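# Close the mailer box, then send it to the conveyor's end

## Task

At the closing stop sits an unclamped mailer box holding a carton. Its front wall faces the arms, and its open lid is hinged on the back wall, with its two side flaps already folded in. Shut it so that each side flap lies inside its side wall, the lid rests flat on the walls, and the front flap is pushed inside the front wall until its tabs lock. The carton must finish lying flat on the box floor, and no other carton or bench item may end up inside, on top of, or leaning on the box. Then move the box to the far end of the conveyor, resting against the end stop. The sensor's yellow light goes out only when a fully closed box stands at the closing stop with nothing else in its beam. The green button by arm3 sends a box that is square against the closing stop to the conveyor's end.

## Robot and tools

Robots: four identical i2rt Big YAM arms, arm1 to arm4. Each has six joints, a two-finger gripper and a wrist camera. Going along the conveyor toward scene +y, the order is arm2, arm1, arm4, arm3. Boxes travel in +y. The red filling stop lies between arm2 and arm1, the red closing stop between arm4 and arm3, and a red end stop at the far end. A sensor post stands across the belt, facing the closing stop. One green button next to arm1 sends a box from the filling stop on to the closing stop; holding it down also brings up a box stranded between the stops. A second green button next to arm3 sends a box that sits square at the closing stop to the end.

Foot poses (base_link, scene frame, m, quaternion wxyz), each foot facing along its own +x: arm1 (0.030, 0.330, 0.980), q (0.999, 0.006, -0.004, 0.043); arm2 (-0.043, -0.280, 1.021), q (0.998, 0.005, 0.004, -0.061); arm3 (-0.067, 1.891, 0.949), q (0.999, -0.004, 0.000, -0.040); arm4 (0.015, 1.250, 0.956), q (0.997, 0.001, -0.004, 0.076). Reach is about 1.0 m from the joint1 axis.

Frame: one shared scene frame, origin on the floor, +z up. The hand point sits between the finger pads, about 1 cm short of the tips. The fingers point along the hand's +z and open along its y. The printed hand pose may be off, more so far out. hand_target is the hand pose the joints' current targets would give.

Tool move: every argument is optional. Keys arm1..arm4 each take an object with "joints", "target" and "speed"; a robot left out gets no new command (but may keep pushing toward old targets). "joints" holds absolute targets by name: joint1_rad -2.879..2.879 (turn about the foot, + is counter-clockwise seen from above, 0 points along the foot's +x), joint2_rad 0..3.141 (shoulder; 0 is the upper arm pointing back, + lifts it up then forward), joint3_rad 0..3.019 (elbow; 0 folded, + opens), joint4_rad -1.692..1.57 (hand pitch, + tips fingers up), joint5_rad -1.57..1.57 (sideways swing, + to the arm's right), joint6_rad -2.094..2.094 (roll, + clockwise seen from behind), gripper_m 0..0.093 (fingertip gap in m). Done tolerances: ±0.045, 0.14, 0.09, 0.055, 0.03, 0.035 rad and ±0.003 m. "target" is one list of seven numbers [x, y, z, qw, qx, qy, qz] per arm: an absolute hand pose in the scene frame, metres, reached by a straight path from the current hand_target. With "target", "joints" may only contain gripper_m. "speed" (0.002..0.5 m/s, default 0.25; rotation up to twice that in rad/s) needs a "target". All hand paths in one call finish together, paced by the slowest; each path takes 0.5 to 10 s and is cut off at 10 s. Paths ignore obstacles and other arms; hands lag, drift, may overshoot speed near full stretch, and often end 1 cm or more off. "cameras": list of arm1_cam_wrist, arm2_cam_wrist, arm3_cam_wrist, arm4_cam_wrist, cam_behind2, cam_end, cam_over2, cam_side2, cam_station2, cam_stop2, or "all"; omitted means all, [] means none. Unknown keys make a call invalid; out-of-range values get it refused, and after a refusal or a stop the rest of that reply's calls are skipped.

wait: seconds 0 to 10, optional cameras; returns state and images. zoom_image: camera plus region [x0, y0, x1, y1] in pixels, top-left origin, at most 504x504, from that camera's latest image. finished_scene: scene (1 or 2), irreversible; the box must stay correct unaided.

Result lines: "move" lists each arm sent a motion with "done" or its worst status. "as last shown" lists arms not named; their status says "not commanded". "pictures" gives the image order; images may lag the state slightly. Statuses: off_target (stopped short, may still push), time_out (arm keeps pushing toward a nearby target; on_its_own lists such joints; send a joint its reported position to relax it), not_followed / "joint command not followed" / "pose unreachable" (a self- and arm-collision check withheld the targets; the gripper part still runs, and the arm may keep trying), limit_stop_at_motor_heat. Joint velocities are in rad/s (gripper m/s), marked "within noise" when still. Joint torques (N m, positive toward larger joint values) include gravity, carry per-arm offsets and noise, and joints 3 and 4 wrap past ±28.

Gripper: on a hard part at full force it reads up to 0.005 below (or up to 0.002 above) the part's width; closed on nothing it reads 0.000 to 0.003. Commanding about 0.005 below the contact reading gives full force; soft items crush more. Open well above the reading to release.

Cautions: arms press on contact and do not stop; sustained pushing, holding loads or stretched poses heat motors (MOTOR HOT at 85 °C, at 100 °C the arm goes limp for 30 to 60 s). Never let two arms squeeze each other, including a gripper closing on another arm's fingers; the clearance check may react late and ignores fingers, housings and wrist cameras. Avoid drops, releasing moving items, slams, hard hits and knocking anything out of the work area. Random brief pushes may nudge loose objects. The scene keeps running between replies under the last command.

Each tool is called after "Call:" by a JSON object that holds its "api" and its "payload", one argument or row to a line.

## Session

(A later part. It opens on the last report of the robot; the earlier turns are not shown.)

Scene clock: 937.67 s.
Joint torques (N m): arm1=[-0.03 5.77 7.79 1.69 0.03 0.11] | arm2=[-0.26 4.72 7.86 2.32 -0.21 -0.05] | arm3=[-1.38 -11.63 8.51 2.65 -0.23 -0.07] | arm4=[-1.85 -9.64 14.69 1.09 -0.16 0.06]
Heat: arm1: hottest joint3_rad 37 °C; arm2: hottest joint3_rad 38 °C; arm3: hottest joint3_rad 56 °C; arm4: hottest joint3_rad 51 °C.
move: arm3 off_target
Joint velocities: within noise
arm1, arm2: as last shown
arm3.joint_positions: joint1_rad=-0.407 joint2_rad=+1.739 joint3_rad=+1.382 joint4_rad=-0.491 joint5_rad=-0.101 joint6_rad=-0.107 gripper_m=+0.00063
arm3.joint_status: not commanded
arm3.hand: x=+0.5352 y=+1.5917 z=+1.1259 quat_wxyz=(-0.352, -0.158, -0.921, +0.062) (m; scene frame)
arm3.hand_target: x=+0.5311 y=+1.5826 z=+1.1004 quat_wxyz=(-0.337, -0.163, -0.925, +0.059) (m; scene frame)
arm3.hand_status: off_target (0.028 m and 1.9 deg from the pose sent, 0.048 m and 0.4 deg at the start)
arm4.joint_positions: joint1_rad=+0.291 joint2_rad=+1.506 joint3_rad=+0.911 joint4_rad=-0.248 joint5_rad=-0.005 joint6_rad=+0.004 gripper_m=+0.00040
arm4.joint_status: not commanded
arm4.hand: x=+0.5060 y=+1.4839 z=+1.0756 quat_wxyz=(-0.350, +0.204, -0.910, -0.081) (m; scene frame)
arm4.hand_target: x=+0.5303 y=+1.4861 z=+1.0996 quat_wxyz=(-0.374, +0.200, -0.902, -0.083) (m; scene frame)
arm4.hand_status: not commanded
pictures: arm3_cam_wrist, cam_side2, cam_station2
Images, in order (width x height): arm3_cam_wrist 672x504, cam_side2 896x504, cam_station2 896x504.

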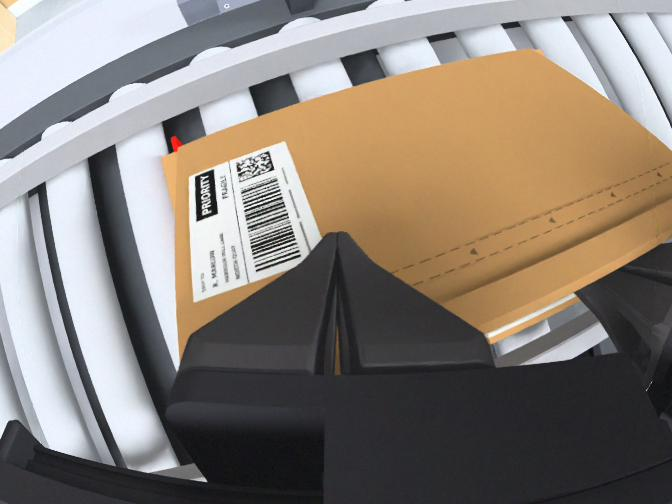

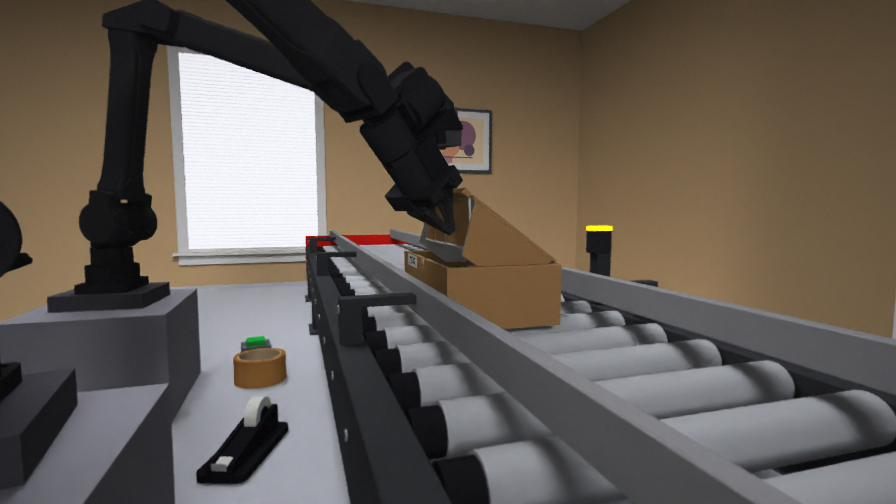

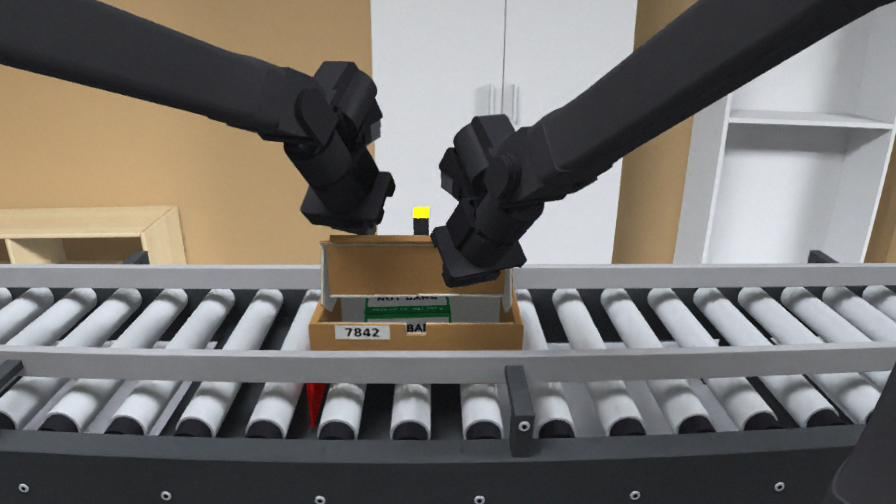

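Call:
{"api": "move", "payload": {
  "arm4": {"target": [0.535, 1.486, 1.082, 0.5944, -0.1717, 0.7746, 0.1318], "speed": 0.15},
  "cameras": ["arm3_cam_wrist", "arm4_cam_wrist", "cam_side2", "cam_station2"]
}}

Call:
{"api": "zoom_image", "payload": {
  "camera": "cam_side2",
  "region": [370, 160, 580, 278]
}}

Scene clock: 971.83 s.
Joint torques (N m): arm1=[0.15 5.77 7.69 1.76 0.05 0.09] | arm2=[-0.32 4.66 7.88 2.3 -0.21 -0.05] | arm3=[-1.32 -11.46 8.53 2.35 -0.19 -0.04] | arm4=[-2.02 -9.76 7.51 2.33 -0.14 0.09]
Heat: arm1: hottest joint3_rad 37 °C; arm2: hottest joint3_rad 38 °C; arm3: hottest joint3_rad 50 °C; arm4: hottest joint3_rad 52 °C.
move: arm4 off_target
Joint velocities: within noise
arm1, arm2: as last shown
arm3.joint_positions: joint1_rad=-0.408 joint2_rad=+1.739 joint3_rad=+1.382 joint4_rad=-0.485 joint5_rad=-0.101 joint6_rad=-0.108 gripper_m=+0.00063
arm3.joint_status: not commanded
arm3.hand: x=+0.5361 y=+1.5907 z=+1.1265 quat_wxyz=(-0.354, -0.158, -0.920, +0.063) (m; scene frame)
arm3.hand_target: x=+0.5310 y=+1.5826 z=+1.1003 quat_wxyz=(-0.337, -0.163, -0.925, +0.059) (m; scene frame)
arm3.hand_status: not commanded
arm4.joint_positions: joint1_rad=+0.288 joint2_rad=+1.642 joint3_rad=+0.674 joint4_rad=+0.677 joint5_rad=-0.012 joint6_rad=+0.004 gripper_m=+0.00040
arm4.joint_status: not commanded
arm4.hand: x=+0.5277 y=+1.4940 z=+1.0790 quat_wxyz=(-0.585, +0.177, -0.780, -0.137) (m; scene frame)
arm4.hand_target: x=+0.5348 y=+1.4861 z=+1.0822 quat_wxyz=(-0.594, +0.172, -0.775, -0.132) (m; scene frame)
arm4.hand_status: off_target (0.011 m and 1.5 deg from the pose sent, 0.030 m and 32.8 deg at the start)
pictures: arm3_cam_wrist, arm4_cam_wrist, cam_side2, cam_station2
Images, in order (width x height): arm3_cam_wrist 672x504, arm4_cam_wrist 672x504, cam_side2 896x504, cam_station2 896x504.

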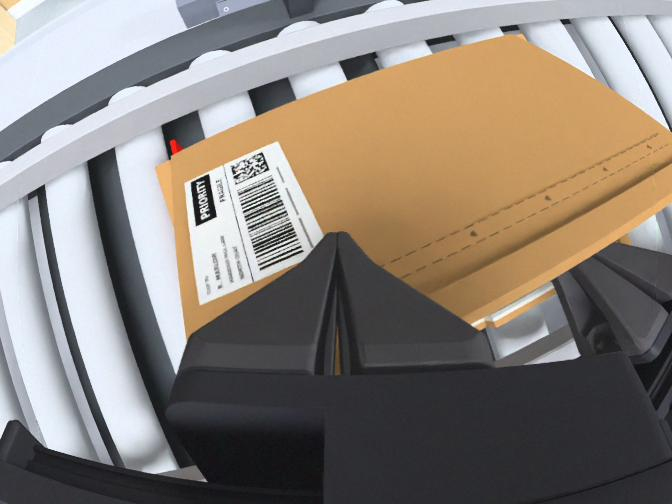

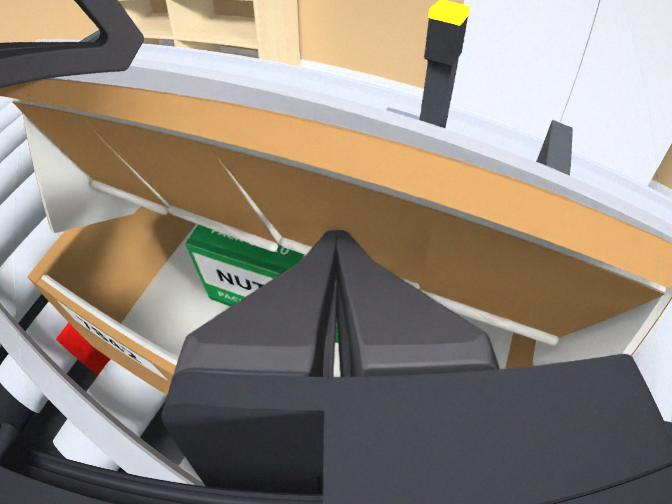

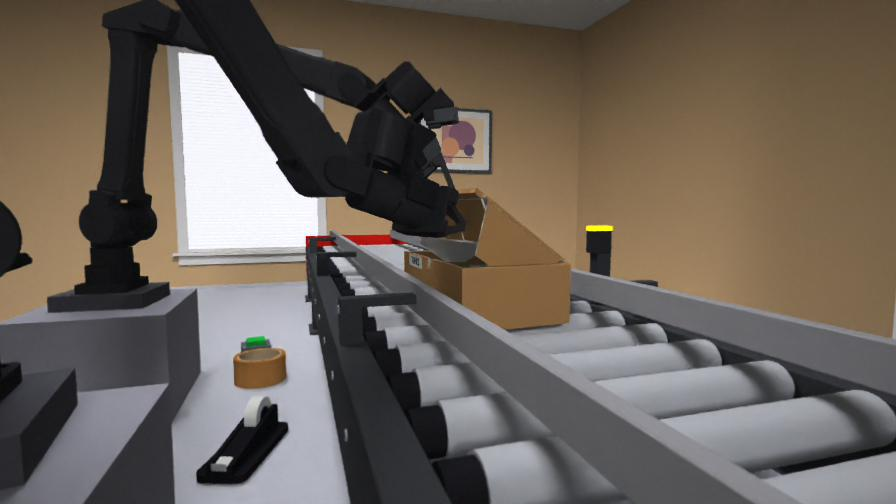

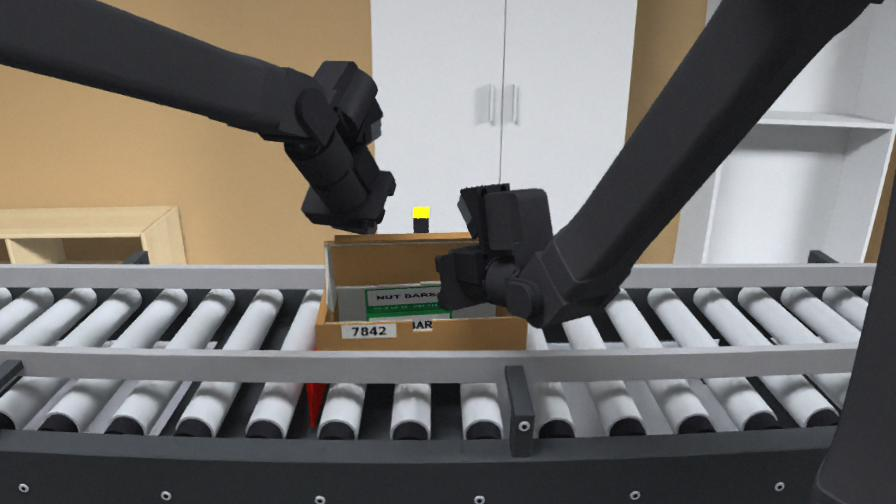

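Scaled by 2.400 from the camera's 896x504 image, which has a finer 1280x720 frame.

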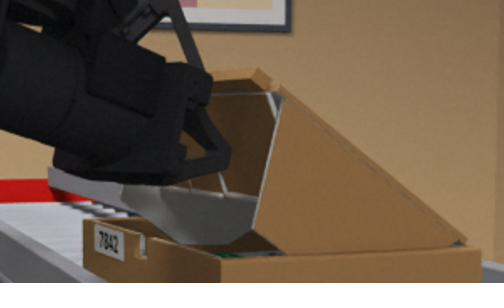

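Call:
{"api": "move", "payload": {
  "arm3": {"target": [0.522, 1.582, 1.078, 0.3368, 0.1632, 0.9254, -0.0594], "speed": 0.08},
  "arm4": {"target": [0.525, 1.485, 1.062, 0.5944, -0.1717, 0.7746, 0.1318], "speed": 0.08},
  "cameras": ["arm3_cam_wrist", "arm4_cam_wrist", "cam_side2", "cam_station2"]
}}

Call:
{"api": "zoom_image", "payload": {
  "camera": "cam_side2",
  "region": [370, 160, 580, 278]
}}

Scene clock: 1013.60 s.
Joint torques (N m): arm1=[0.15 5.89 7.71 1.76 0.04 0.1] | arm2=[-0.26 4.72 7.86 2.3 -0.21 -0.05] | arm3=[-1.32 -11.58 8.25 2.61 -0.22 -0.09] | arm4=[-1.49 -9.82 6.78 2.32 0.1 0.11]
Heat: arm1: hottest joint3_rad 37 °C; arm2: hottest joint3_rad 38 °C; arm3: hottest joint3_rad 47 °C; arm4: hottest joint3_rad 44 °C.
move: arm3 off_target; arm4 done
Joint velocities: within noise
arm1, arm2: as last shown
arm3.joint_positions: joint1_rad=-0.415 joint2_rad=+1.741 joint3_rad=+1.325 joint4_rad=-0.430 joint5_rad=-0.106 joint6_rad=-0.113 gripper_m=+0.00063
arm3.joint_status: not commanded
arm3.hand: x=+0.5264 y=+1.5909 z=+1.1045 quat_wxyz=(-0.353, -0.158, -0.920, +0.062) (m; scene frame)
arm3.hand_target: x=+0.5211 y=+1.5828 z=+1.0784 quat_wxyz=(-0.337, -0.163, -0.925, +0.059) (m; scene frame)
arm3.hand_status: off_target (0.028 m and 2.0 deg from the pose sent, 0.051 m and 2.3 deg at the start)
arm4.joint_positions: joint1_rad=+0.288 joint2_rad=+1.684 joint3_rad=+0.639 joint4_rad=+0.754 joint5_rad=-0.011 joint6_rad=+0.004 gripper_m=+0.00040
arm4.joint_status: not commanded
arm4.hand: x=+0.5197 y=+1.4897 z=+1.0589 quat_wxyz=(-0.585, +0.177, -0.780, -0.136) (m; scene frame)
arm4.hand_target: x=+0.5249 y=+1.4849 z=+1.0620 quat_wxyz=(-0.594, +0.172, -0.775, -0.132) (m; scene frame)
arm4.hand_status: done (0.008 m and 1.5 deg from the pose sent, 0.019 m and 1.5 deg at the start)
pictures: arm3_cam_wrist, arm4_cam_wrist, cam_side2, cam_station2
Images, in order (width x height): arm3_cam_wrist 672x504, arm4_cam_wrist 672x504, cam_side2 896x504, cam_station2 896x504.

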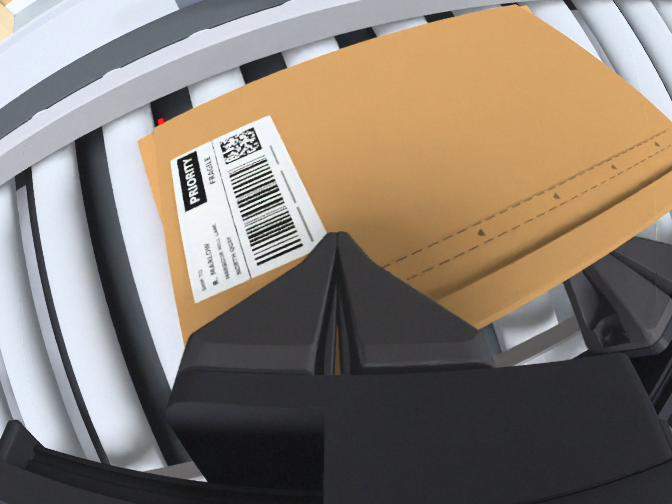

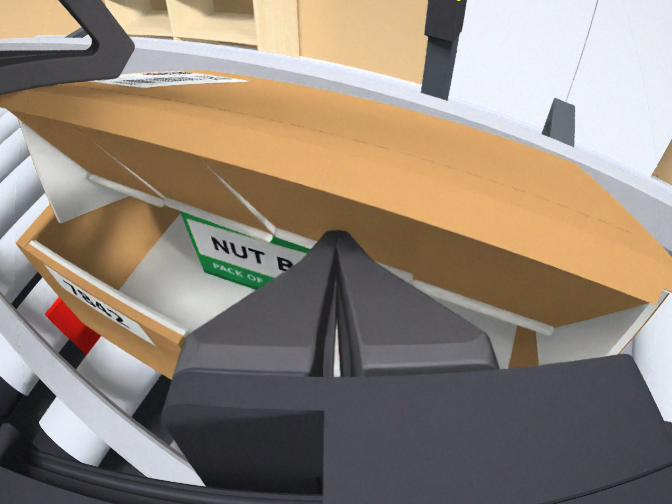

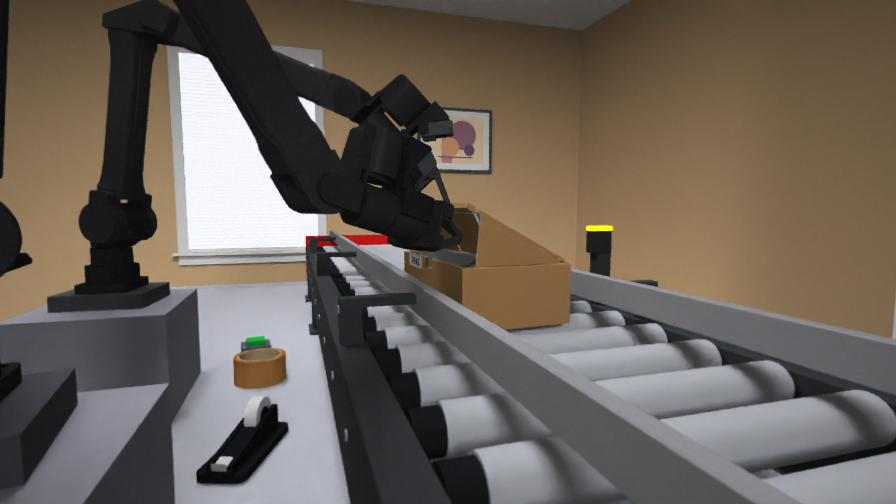

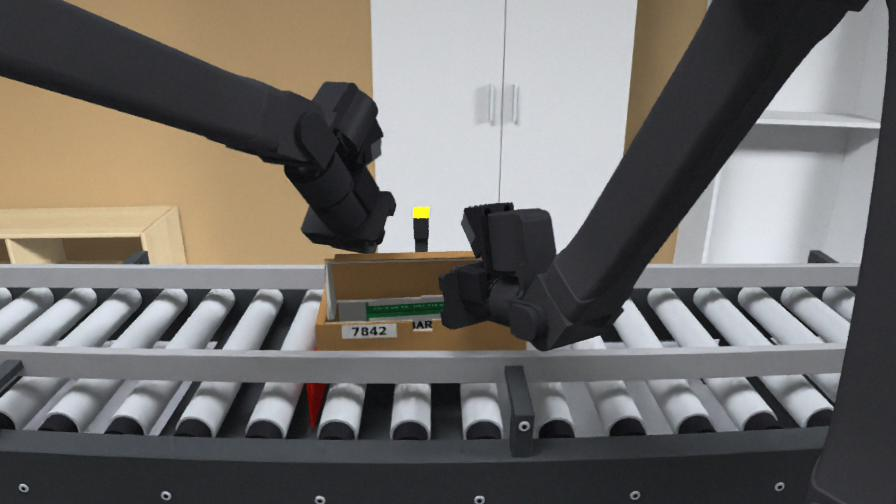

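Scaled by 2.400 from the camera's 896x504 image, which has a finer 1280x720 frame.

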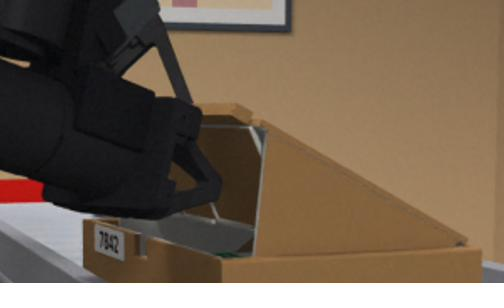

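Call:
{"api": "move", "payload": {
  "arm3": {"target": [0.512, 1.582, 1.056, 0.3368, 0.1632, 0.9254, -0.0594], "speed": 0.08},
  "arm4": {"target": [0.521, 1.484, 1.040, 0.5944, -0.1717, 0.7746, 0.1318], "speed": 0.08},
  "cameras": ["arm3_cam_wrist", "arm4_cam_wrist", "cam_side2", "cam_station2"]
}}

Call:
{"api": "zoom_image", "payload": {
  "camera": "cam_side2",
  "region": [370, 160, 580, 278]
}}

Scene clock: 1038.73 s.
Joint torques (N m): arm1=[0.15 5.77 7.79 1.78 0.04 0.09] | arm2=[-0.26 4.72 7.84 2.32 -0.21 -0.05] | arm3=[-1.38 -11.22 8.02 2.67 -0.21 -0.06] | arm4=[-1.32 -9.88 6.04 2.32 0.08 0.11]
Heat: arm1: hottest joint3_rad 37 °C; arm2: hottest joint3_rad 38 °C; arm3: hottest joint3_rad 45 °C; arm4: hottest joint3_rad 42 °C.
move: arm3 off_target; arm4 done
Joint velocities: within noise
arm1.joint_positions: joint1_rad=+0.141 joint2_rad=+0.424 joint3_rad=+1.369 joint4_rad=-1.152 joint5_rad=+0.141 joint6_rad=-0.395 gripper_m=+0.09396
arm1.joint_status: not commanded
arm1.hand: x=+0.1935 y=+0.3358 z=+1.5886 quat_wxyz=(-0.626, +0.190, -0.749, +0.104) (m; scene frame)
arm1.hand_target: x=+0.1892 y=+0.3347 z=+1.5990 quat_wxyz=(-0.636, +0.187, -0.742, +0.104) (m; scene frame)
arm1.hand_status: not commanded
arm2.joint_positions: joint1_rad=+0.016 joint2_rad=+0.445 joint3_rad=+1.415 joint4_rad=-1.206 joint5_rad=-0.131 joint6_rad=-0.177 gripper_m=+0.09396
arm2.joint_status: not commanded
arm2.hand: x=+0.1259 y=-0.2820 z=+1.6325 quat_wxyz=(-0.616, +0.065, -0.785, +0.032) (m; scene frame)
arm2.hand_target: x=+0.1212 y=-0.2816 z=+1.6411 quat_wxyz=(-0.624, +0.065, -0.778, +0.034) (m; scene frame)
arm2.hand_status: not commanded
arm3.joint_positions: joint1_rad=-0.424 joint2_rad=+1.748 joint3_rad=+1.270 joint4_rad=-0.369 joint5_rad=-0.112 joint6_rad=-0.120 gripper_m=+0.00063
arm3.joint_status: not commanded
arm3.hand: x=+0.5175 y=+1.5904 z=+1.0828 quat_wxyz=(-0.353, -0.158, -0.920, +0.062) (m; scene frame)
arm3.hand_target: x=+0.5112 y=+1.5828 z=+1.0565 quat_wxyz=(-0.337, -0.163, -0.925, +0.059) (m; scene frame)
arm3.hand_status: off_target (0.029 m and 2.1 deg from the pose sent, 0.051 m and 2.0 deg at the start)
arm4.joint_positions: joint1_rad=+0.288 joint2_rad=+1.746 joint3_rad=+0.623 joint4_rad=+0.834 joint5_rad=-0.009 joint6_rad=+0.004 gripper_m=+0.00040
arm4.joint_status: not commanded
arm4.hand: x=+0.5168 y=+1.4878 z=+1.0380 quat_wxyz=(-0.586, +0.176, -0.779, -0.135) (m; scene frame)
arm4.hand_target: x=+0.5210 y=+1.4839 z=+1.0400 quat_wxyz=(-0.594, +0.172, -0.775, -0.132) (m; scene frame)
arm4.hand_status: done (0.006 m and 1.3 deg from the pose sent, 0.020 m and 1.5 deg at the start)
pictures: arm3_cam_wrist, arm4_cam_wrist, cam_side2, cam_station2
Images, in order (width x height): arm3_cam_wrist 672x504, arm4_cam_wrist 672x504, cam_side2 896x504, cam_station2 896x504.

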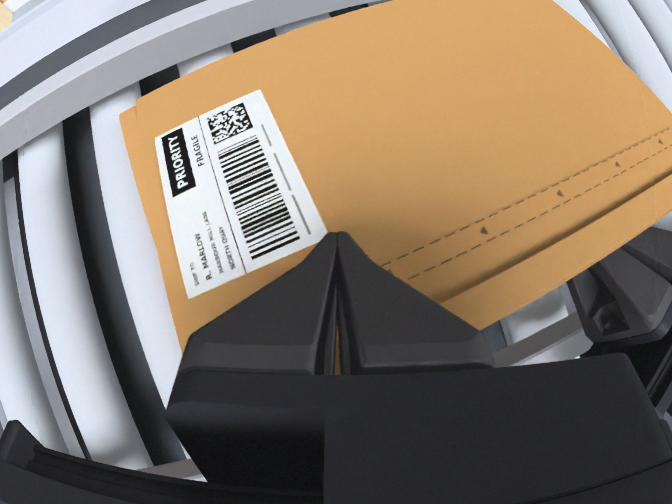

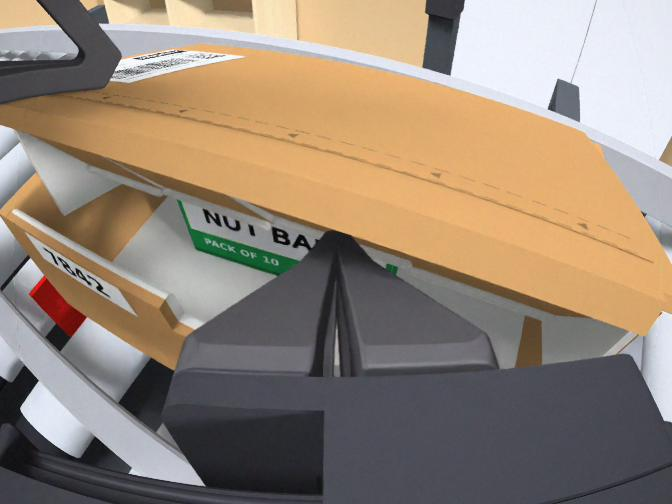

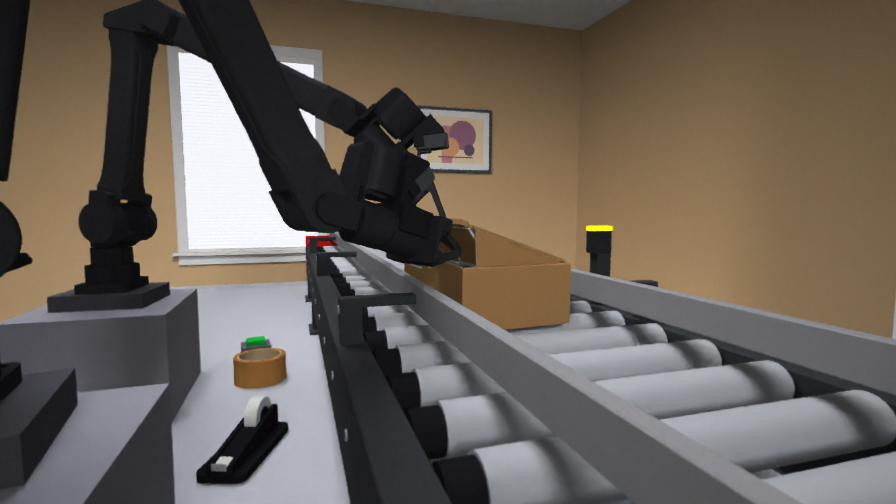

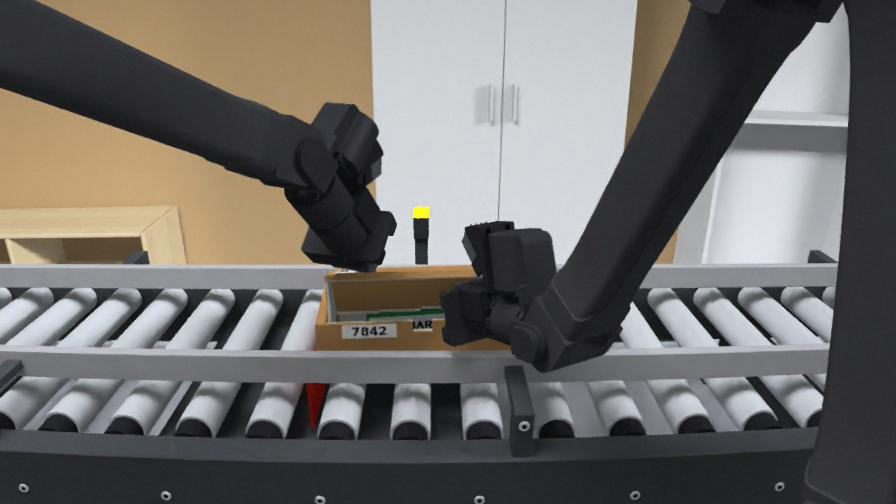

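Scaled by 2.400 from the camera's 896x504 image, which has a finer 1280x720 frame.

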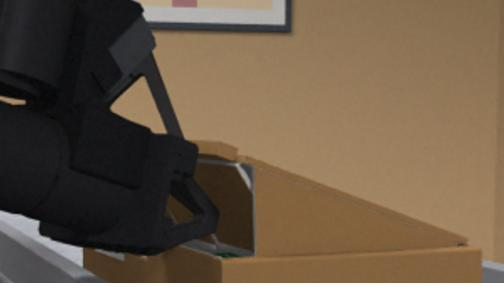

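Call:
{"api": "move", "payload": {
  "arm3": {"target": [0.507, 1.582, 1.040, 0.3368, 0.1632, 0.9254, -0.0594], "speed": 0.08},
  "cameras": ["arm3_cam_wrist", "arm4_cam_wrist", "cam_side2", "cam_station2"]
}}

Call:
{"api": "zoom_image", "payload": {
  "camera": "cam_side2",
  "region": [370, 160, 580, 278]
}}

Call:
{"api": "zoom_image", "payload": {
  "camera": "arm4_cam_wrist",
  "region": [60, 120, 396, 372]
}}

Scene clock: 1061.53 s.
Joint torques (N m): arm1=[0.09 5.6 7.75 1.77 0.03 0.1] | arm2=[-0.32 4.72 7.87 2.3 -0.21 -0.05] | arm3=[-1.55 -10.46 7.51 2.48 -0.18 -0.08] | arm4=[-1.38 -9.93 6.05 2.33 0.07 0.11]
Heat: arm1: hottest joint3_rad 37 °C; arm2: hottest joint3_rad 38 °C; arm3: hottest joint3_rad 45 °C; arm4: hottest joint3_rad 40 °C.
move: arm3 off_target
Joint velocities: within noise
arm1, arm2, arm4: as last shown
arm3.joint_positions: joint1_rad=-0.427 joint2_rad=+1.750 joint3_rad=+1.243 joint4_rad=-0.321 joint5_rad=-0.116 joint6_rad=-0.123 gripper_m=+0.00063
arm3.joint_status: not commanded
arm3.hand: x=+0.5159 y=+1.5897 z=+1.0756 quat_wxyz=(-0.361, -0.156, -0.917, +0.064) (m; scene frame)
arm3.hand_target: x=+0.5057 y=+1.5832 z=+1.0410 quat_wxyz=(-0.337, -0.163, -0.925, +0.059) (m; scene frame)
arm3.hand_status: off_target (0.038 m and 3.2 deg from the pose sent, 0.045 m and 2.1 deg at the start)
arm4.joint_positions: joint1_rad=+0.288 joint2_rad=+1.747 joint3_rad=+0.623 joint4_rad=+0.835 joint5_rad=-0.008 joint6_rad=+0.004 gripper_m=+0.00040
arm4.hand_target: x=+0.5210 y=+1.4839 z=+1.0401 quat_wxyz=(-0.594, +0.172, -0.775, -0.132) (m; scene frame)
pictures: arm3_cam_wrist, arm4_cam_wrist, cam_side2, cam_station2
Images, in order (width x height): arm3_cam_wrist 672x504, arm4_cam_wrist 672x504, cam_side2 896x504, cam_station2 896x504.

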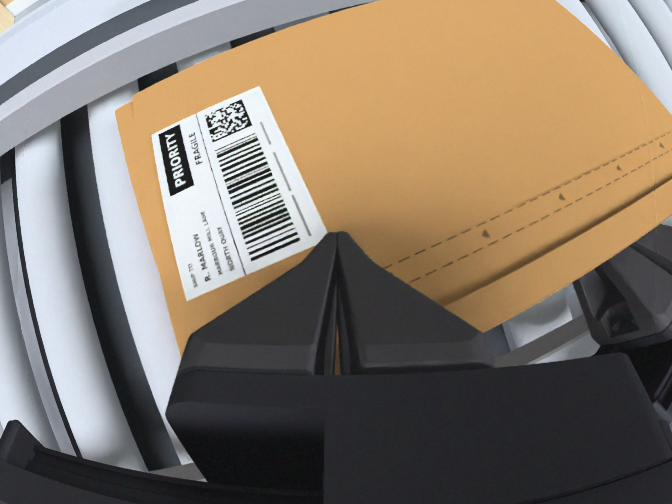

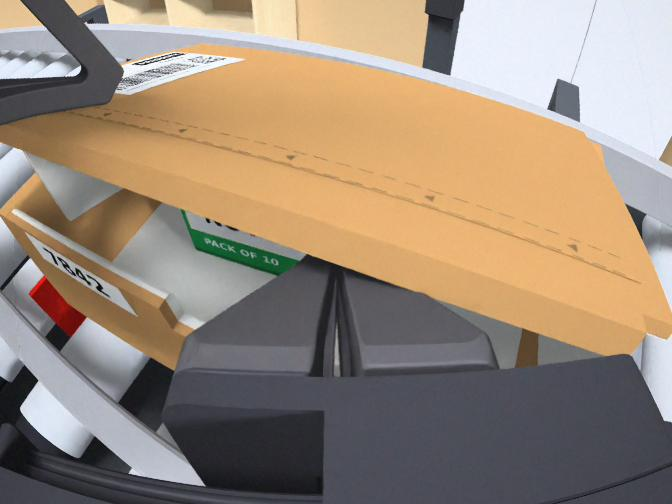

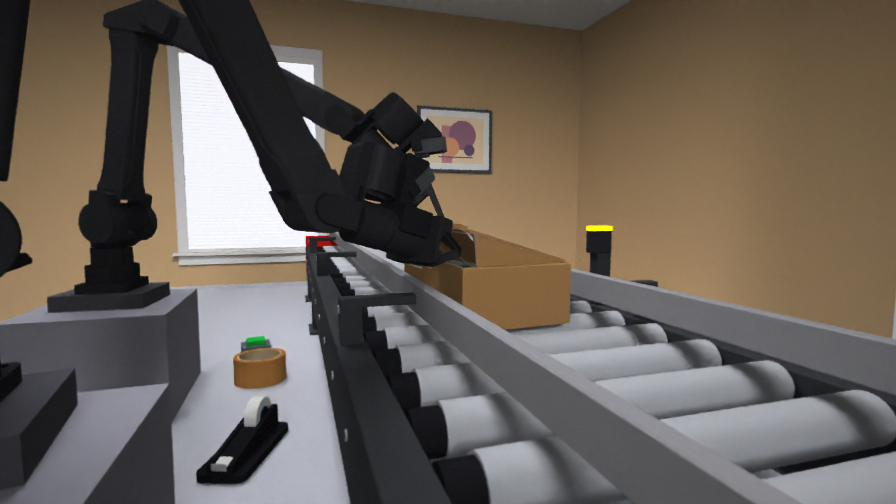

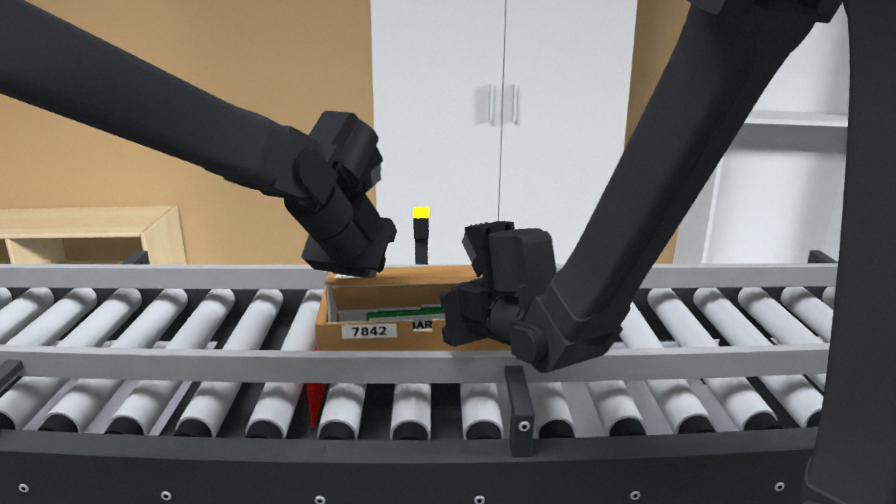

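Scaled by 2.400 from the camera's 896x504 image, which has a finer 1280x720 frame.

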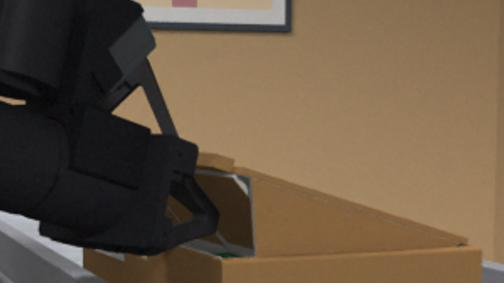

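Scaled by 1.500 from the camera's 672x504 image, which has a finer 960x720 frame.

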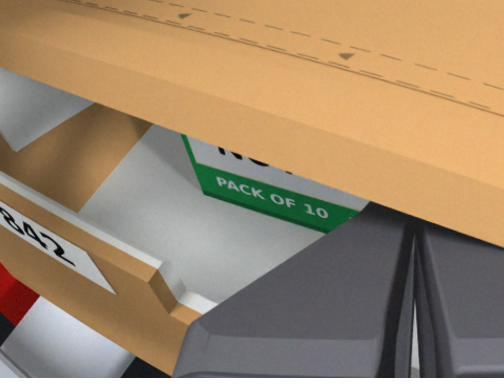

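Call:
{"api": "zoom_image", "payload": {
  "camera": "cam_side2",
  "region": [420, 210, 510, 280]
}}

Call:
{"api": "zoom_image", "payload": {
  "camera": "cam_station2",
  "region": [310, 240, 540, 370]
}}

Scaled by 5.600 from the camera's 896x504 image, which has a finer 1280x720 frame.

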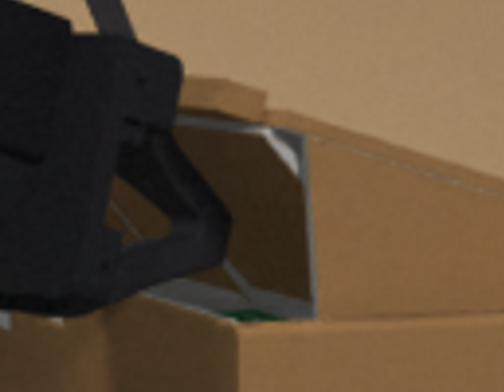

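Scaled by 2.191 from the camera's 896x504 image, which has a finer 1280x720 frame.

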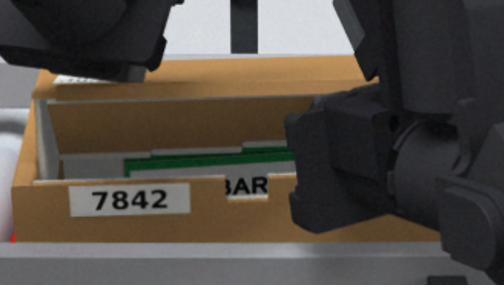

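Call:
{"api": "move", "payload": {
  "arm3": {"target": [0.503, 1.582, 1.012, 0.3368, 0.1632, 0.9254, -0.0594], "speed": 0.08},
  "cameras": ["arm4_cam_wrist", "cam_side2", "cam_station2", "cam_over2"]
}}

Call:
{"api": "zoom_image", "payload": {
  "camera": "cam_side2",
  "region": [420, 210, 510, 280]
}}

Call:
{"api": "zoom_image", "payload": {
  "camera": "cam_station2",
  "region": [310, 240, 540, 370]
}}

Scene clock: 1148.60 s.
Joint torques (N m): arm1=[0.38 5.54 7.73 1.76 0.04 0.11] | arm2=[-0.32 4.84 7.86 2.3 -0.21 -0.05] | arm3=[-1.67 -8.82 6.27 1.95 -0.07 -0.07] | arm4=[-1.32 -9.93 6.04 2.32 0.07 0.11]
Heat: arm1: hottest joint3_rad 37 °C; arm2: hottest joint3_rad 38 °C; arm3: hottest joint3_rad 45 °C; arm4: hottest joint3_rad 38 °C.
move: arm3 off_target
Joint velocities: within noise
arm1, arm2, arm4: as last shown
arm3.joint_positions: joint1_rad=-0.427 joint2_rad=+1.755 joint3_rad=+1.216 joint4_rad=-0.238 joint5_rad=-0.121 joint6_rad=-0.126 gripper_m=+0.00063
arm3.joint_status: not commanded
arm3.hand: x=+0.5204 y=+1.5882 z=+1.0730 quat_wxyz=(-0.384, -0.150, -0.908, +0.071) (m; scene frame)
arm3.hand_target: x=+0.5001 y=+1.5847 z=+1.0150 quat_wxyz=(-0.337, -0.163, -0.925, +0.059) (m; scene frame)
arm3.hand_status: off_target (0.064 m and 6.1 deg from the pose sent, 0.065 m and 3.2 deg at the start)
pictures: arm4_cam_wrist, cam_over2, cam_side2, cam_station2
Images, in order (width x height): arm4_cam_wrist 672x504, cam_over2 896x504, cam_side2 896x504, cam_station2 896x504.

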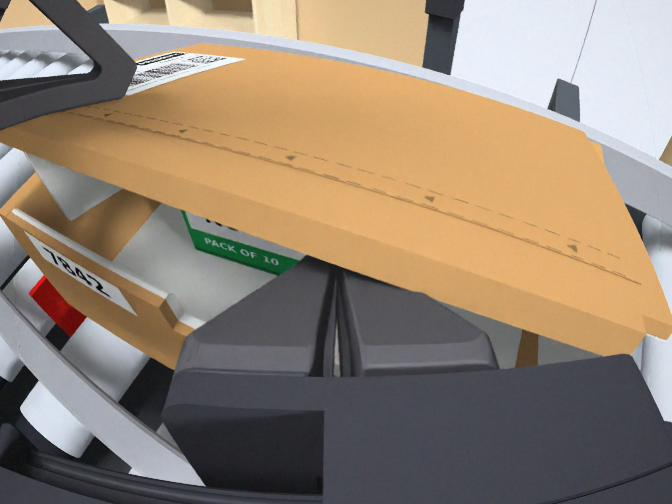

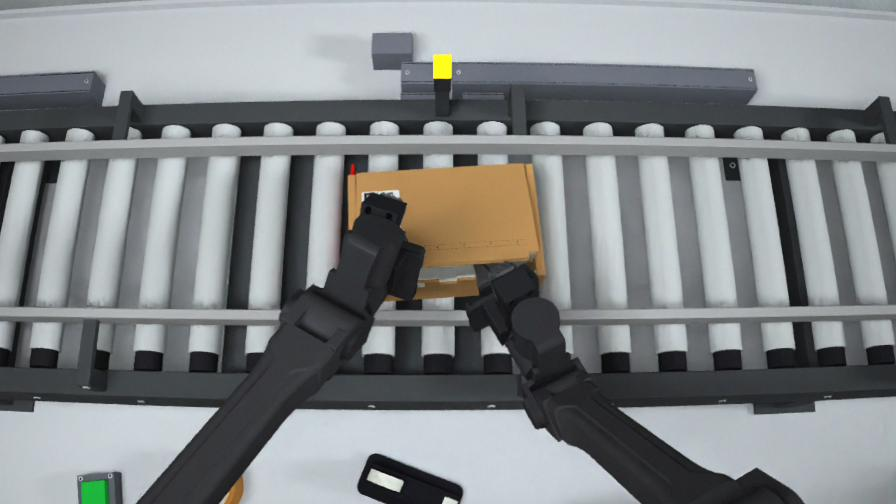

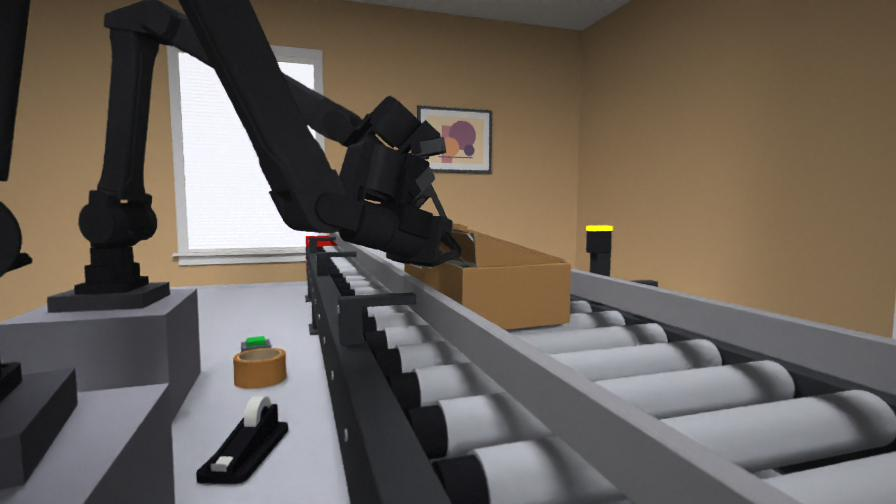

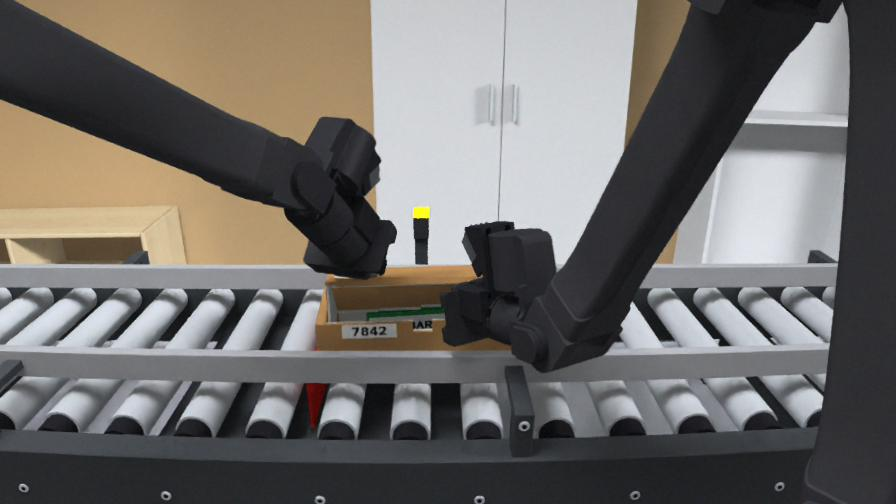

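Scaled by 5.600 from the camera's 896x504 image, which has a finer 1280x720 frame.

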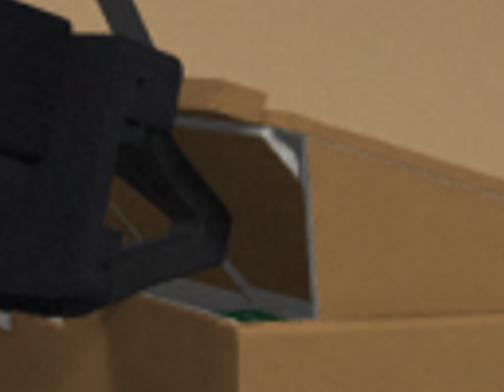

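Scaled by 2.191 from the camera's 896x504 image, which has a finer 1280x720 frame.

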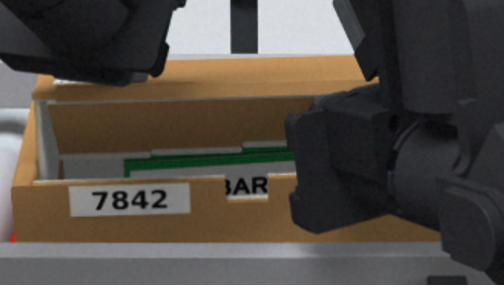

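Call:
{"api": "move", "payload": {
  "arm3": {"target": [0.508, 1.582, 1.040, 0.3368, 0.1632, 0.9254, -0.0594], "speed": 0.1},
  "arm4": {"target": [0.508, 1.480, 1.040, 0.5944, -0.1717, 0.7746, 0.1318], "speed": 0.05},
  "cameras": ["arm4_cam_wrist", "cam_side2", "cam_station2"]
}}

Call:
{"api": "zoom_image", "payload": {
  "camera": "cam_side2",
  "region": [420, 210, 510, 280]
}}

Call:
{"api": "zoom_image", "payload": {
  "camera": "cam_station2",
  "region": [310, 240, 540, 370]
}}

Scene clock: 1207.43 s.
Joint torques (N m): arm1=[0.26 5.71 7.72 1.76 0.04 0.11] | arm2=[-0.26 4.72 7.88 2.33 -0.2 -0.05] | arm3=[-1.2 -10.58 9.14 0.87 0.04 -0.04] | arm4=[-0.97 -10.87 4.97 1.88 0.15 0.12]
Heat: arm1: hottest joint3_rad 38 °C; arm2: hottest joint3_rad 38 °C; arm3: hottest joint3_rad 43 °C; arm4: hottest joint3_rad 38 °C.
move: arm3 off_target; arm4 done
Joint velocities: within noise
arm1, arm2: as last shown
arm3.joint_positions: joint1_rad=-0.427 joint2_rad=+1.756 joint3_rad=+1.222 joint4_rad=-0.282 joint5_rad=-0.121 joint6_rad=-0.126 gripper_m=+0.00063
arm3.joint_status: not commanded
arm3.hand: x=+0.5156 y=+1.5908 z=+1.0682 quat_wxyz=(-0.367, -0.153, -0.915, +0.065) (m; scene frame)
arm3.hand_target: x=+0.5070 y=+1.5829 z=+1.0406 quat_wxyz=(-0.337, -0.163, -0.925, +0.059) (m; scene frame)
arm3.hand_status: off_target (0.030 m and 4.0 deg from the pose sent, 0.036 m and 6.1 deg at the start)
arm4.joint_positions: joint1_rad=+0.288 joint2_rad=+1.741 joint3_rad=+0.595 joint4_rad=+0.864 joint5_rad=-0.006 joint6_rad=+0.004 gripper_m=+0.00040
arm4.joint_status: not commanded
arm4.hand: x=+0.5086 y=+1.4835 z=+1.0364 quat_wxyz=(-0.589, +0.175, -0.777, -0.135) (m; scene frame)
arm4.hand_target: x=+0.5081 y=+1.4800 z=+1.0400 quat_wxyz=(-0.594, +0.172, -0.775, -0.132) (m; scene frame)
arm4.hand_status: done (0.005 m and 0.9 deg from the pose sent, 0.012 m and 1.2 deg at the start)
pictures: arm4_cam_wrist, cam_side2, cam_station2
Images, in order (width x height): arm4_cam_wrist 672x504, cam_side2 896x504, cam_station2 896x504.

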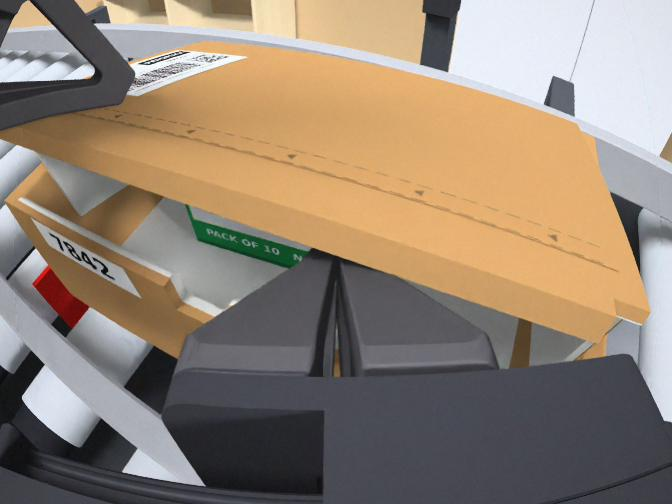

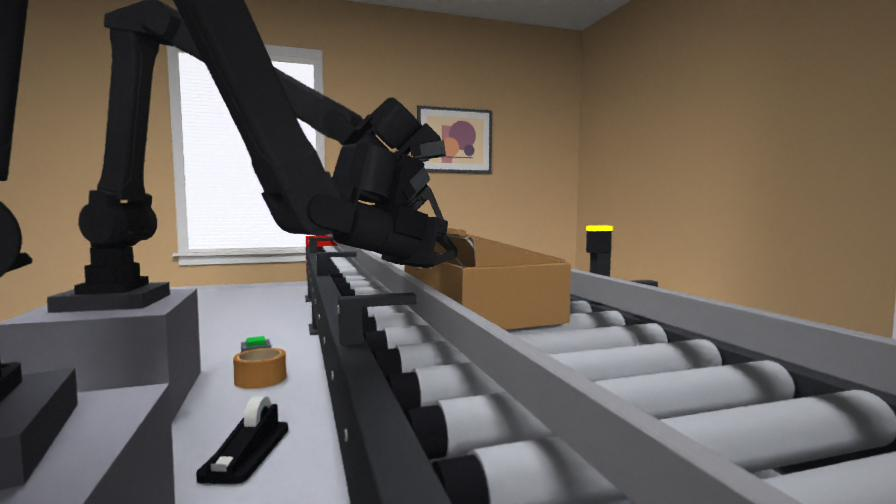

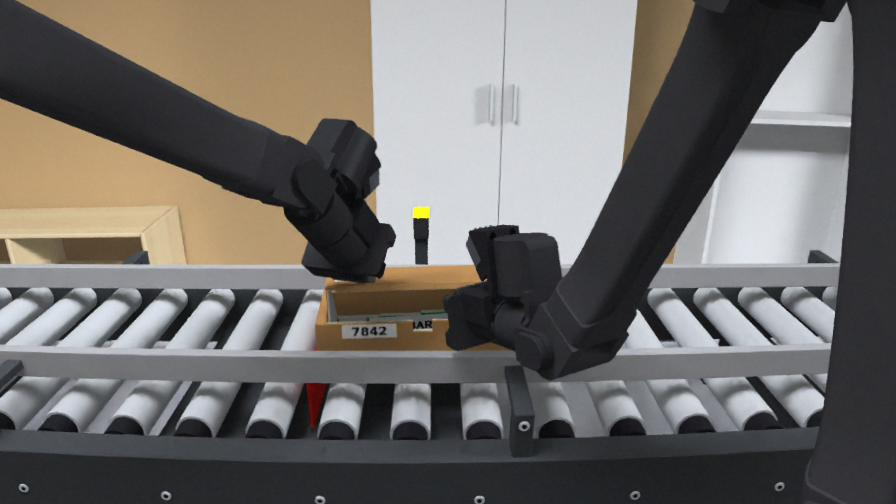

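Scaled by 5.600 from the camera's 896x504 image, which has a finer 1280x720 frame.

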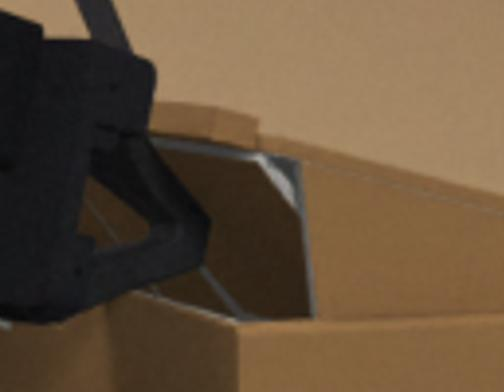

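Scaled by 2.191 from the camera's 896x504 image, which has a finer 1280x720 frame.

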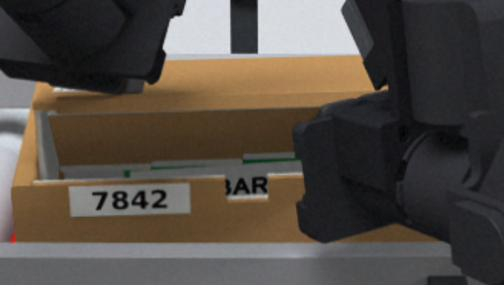

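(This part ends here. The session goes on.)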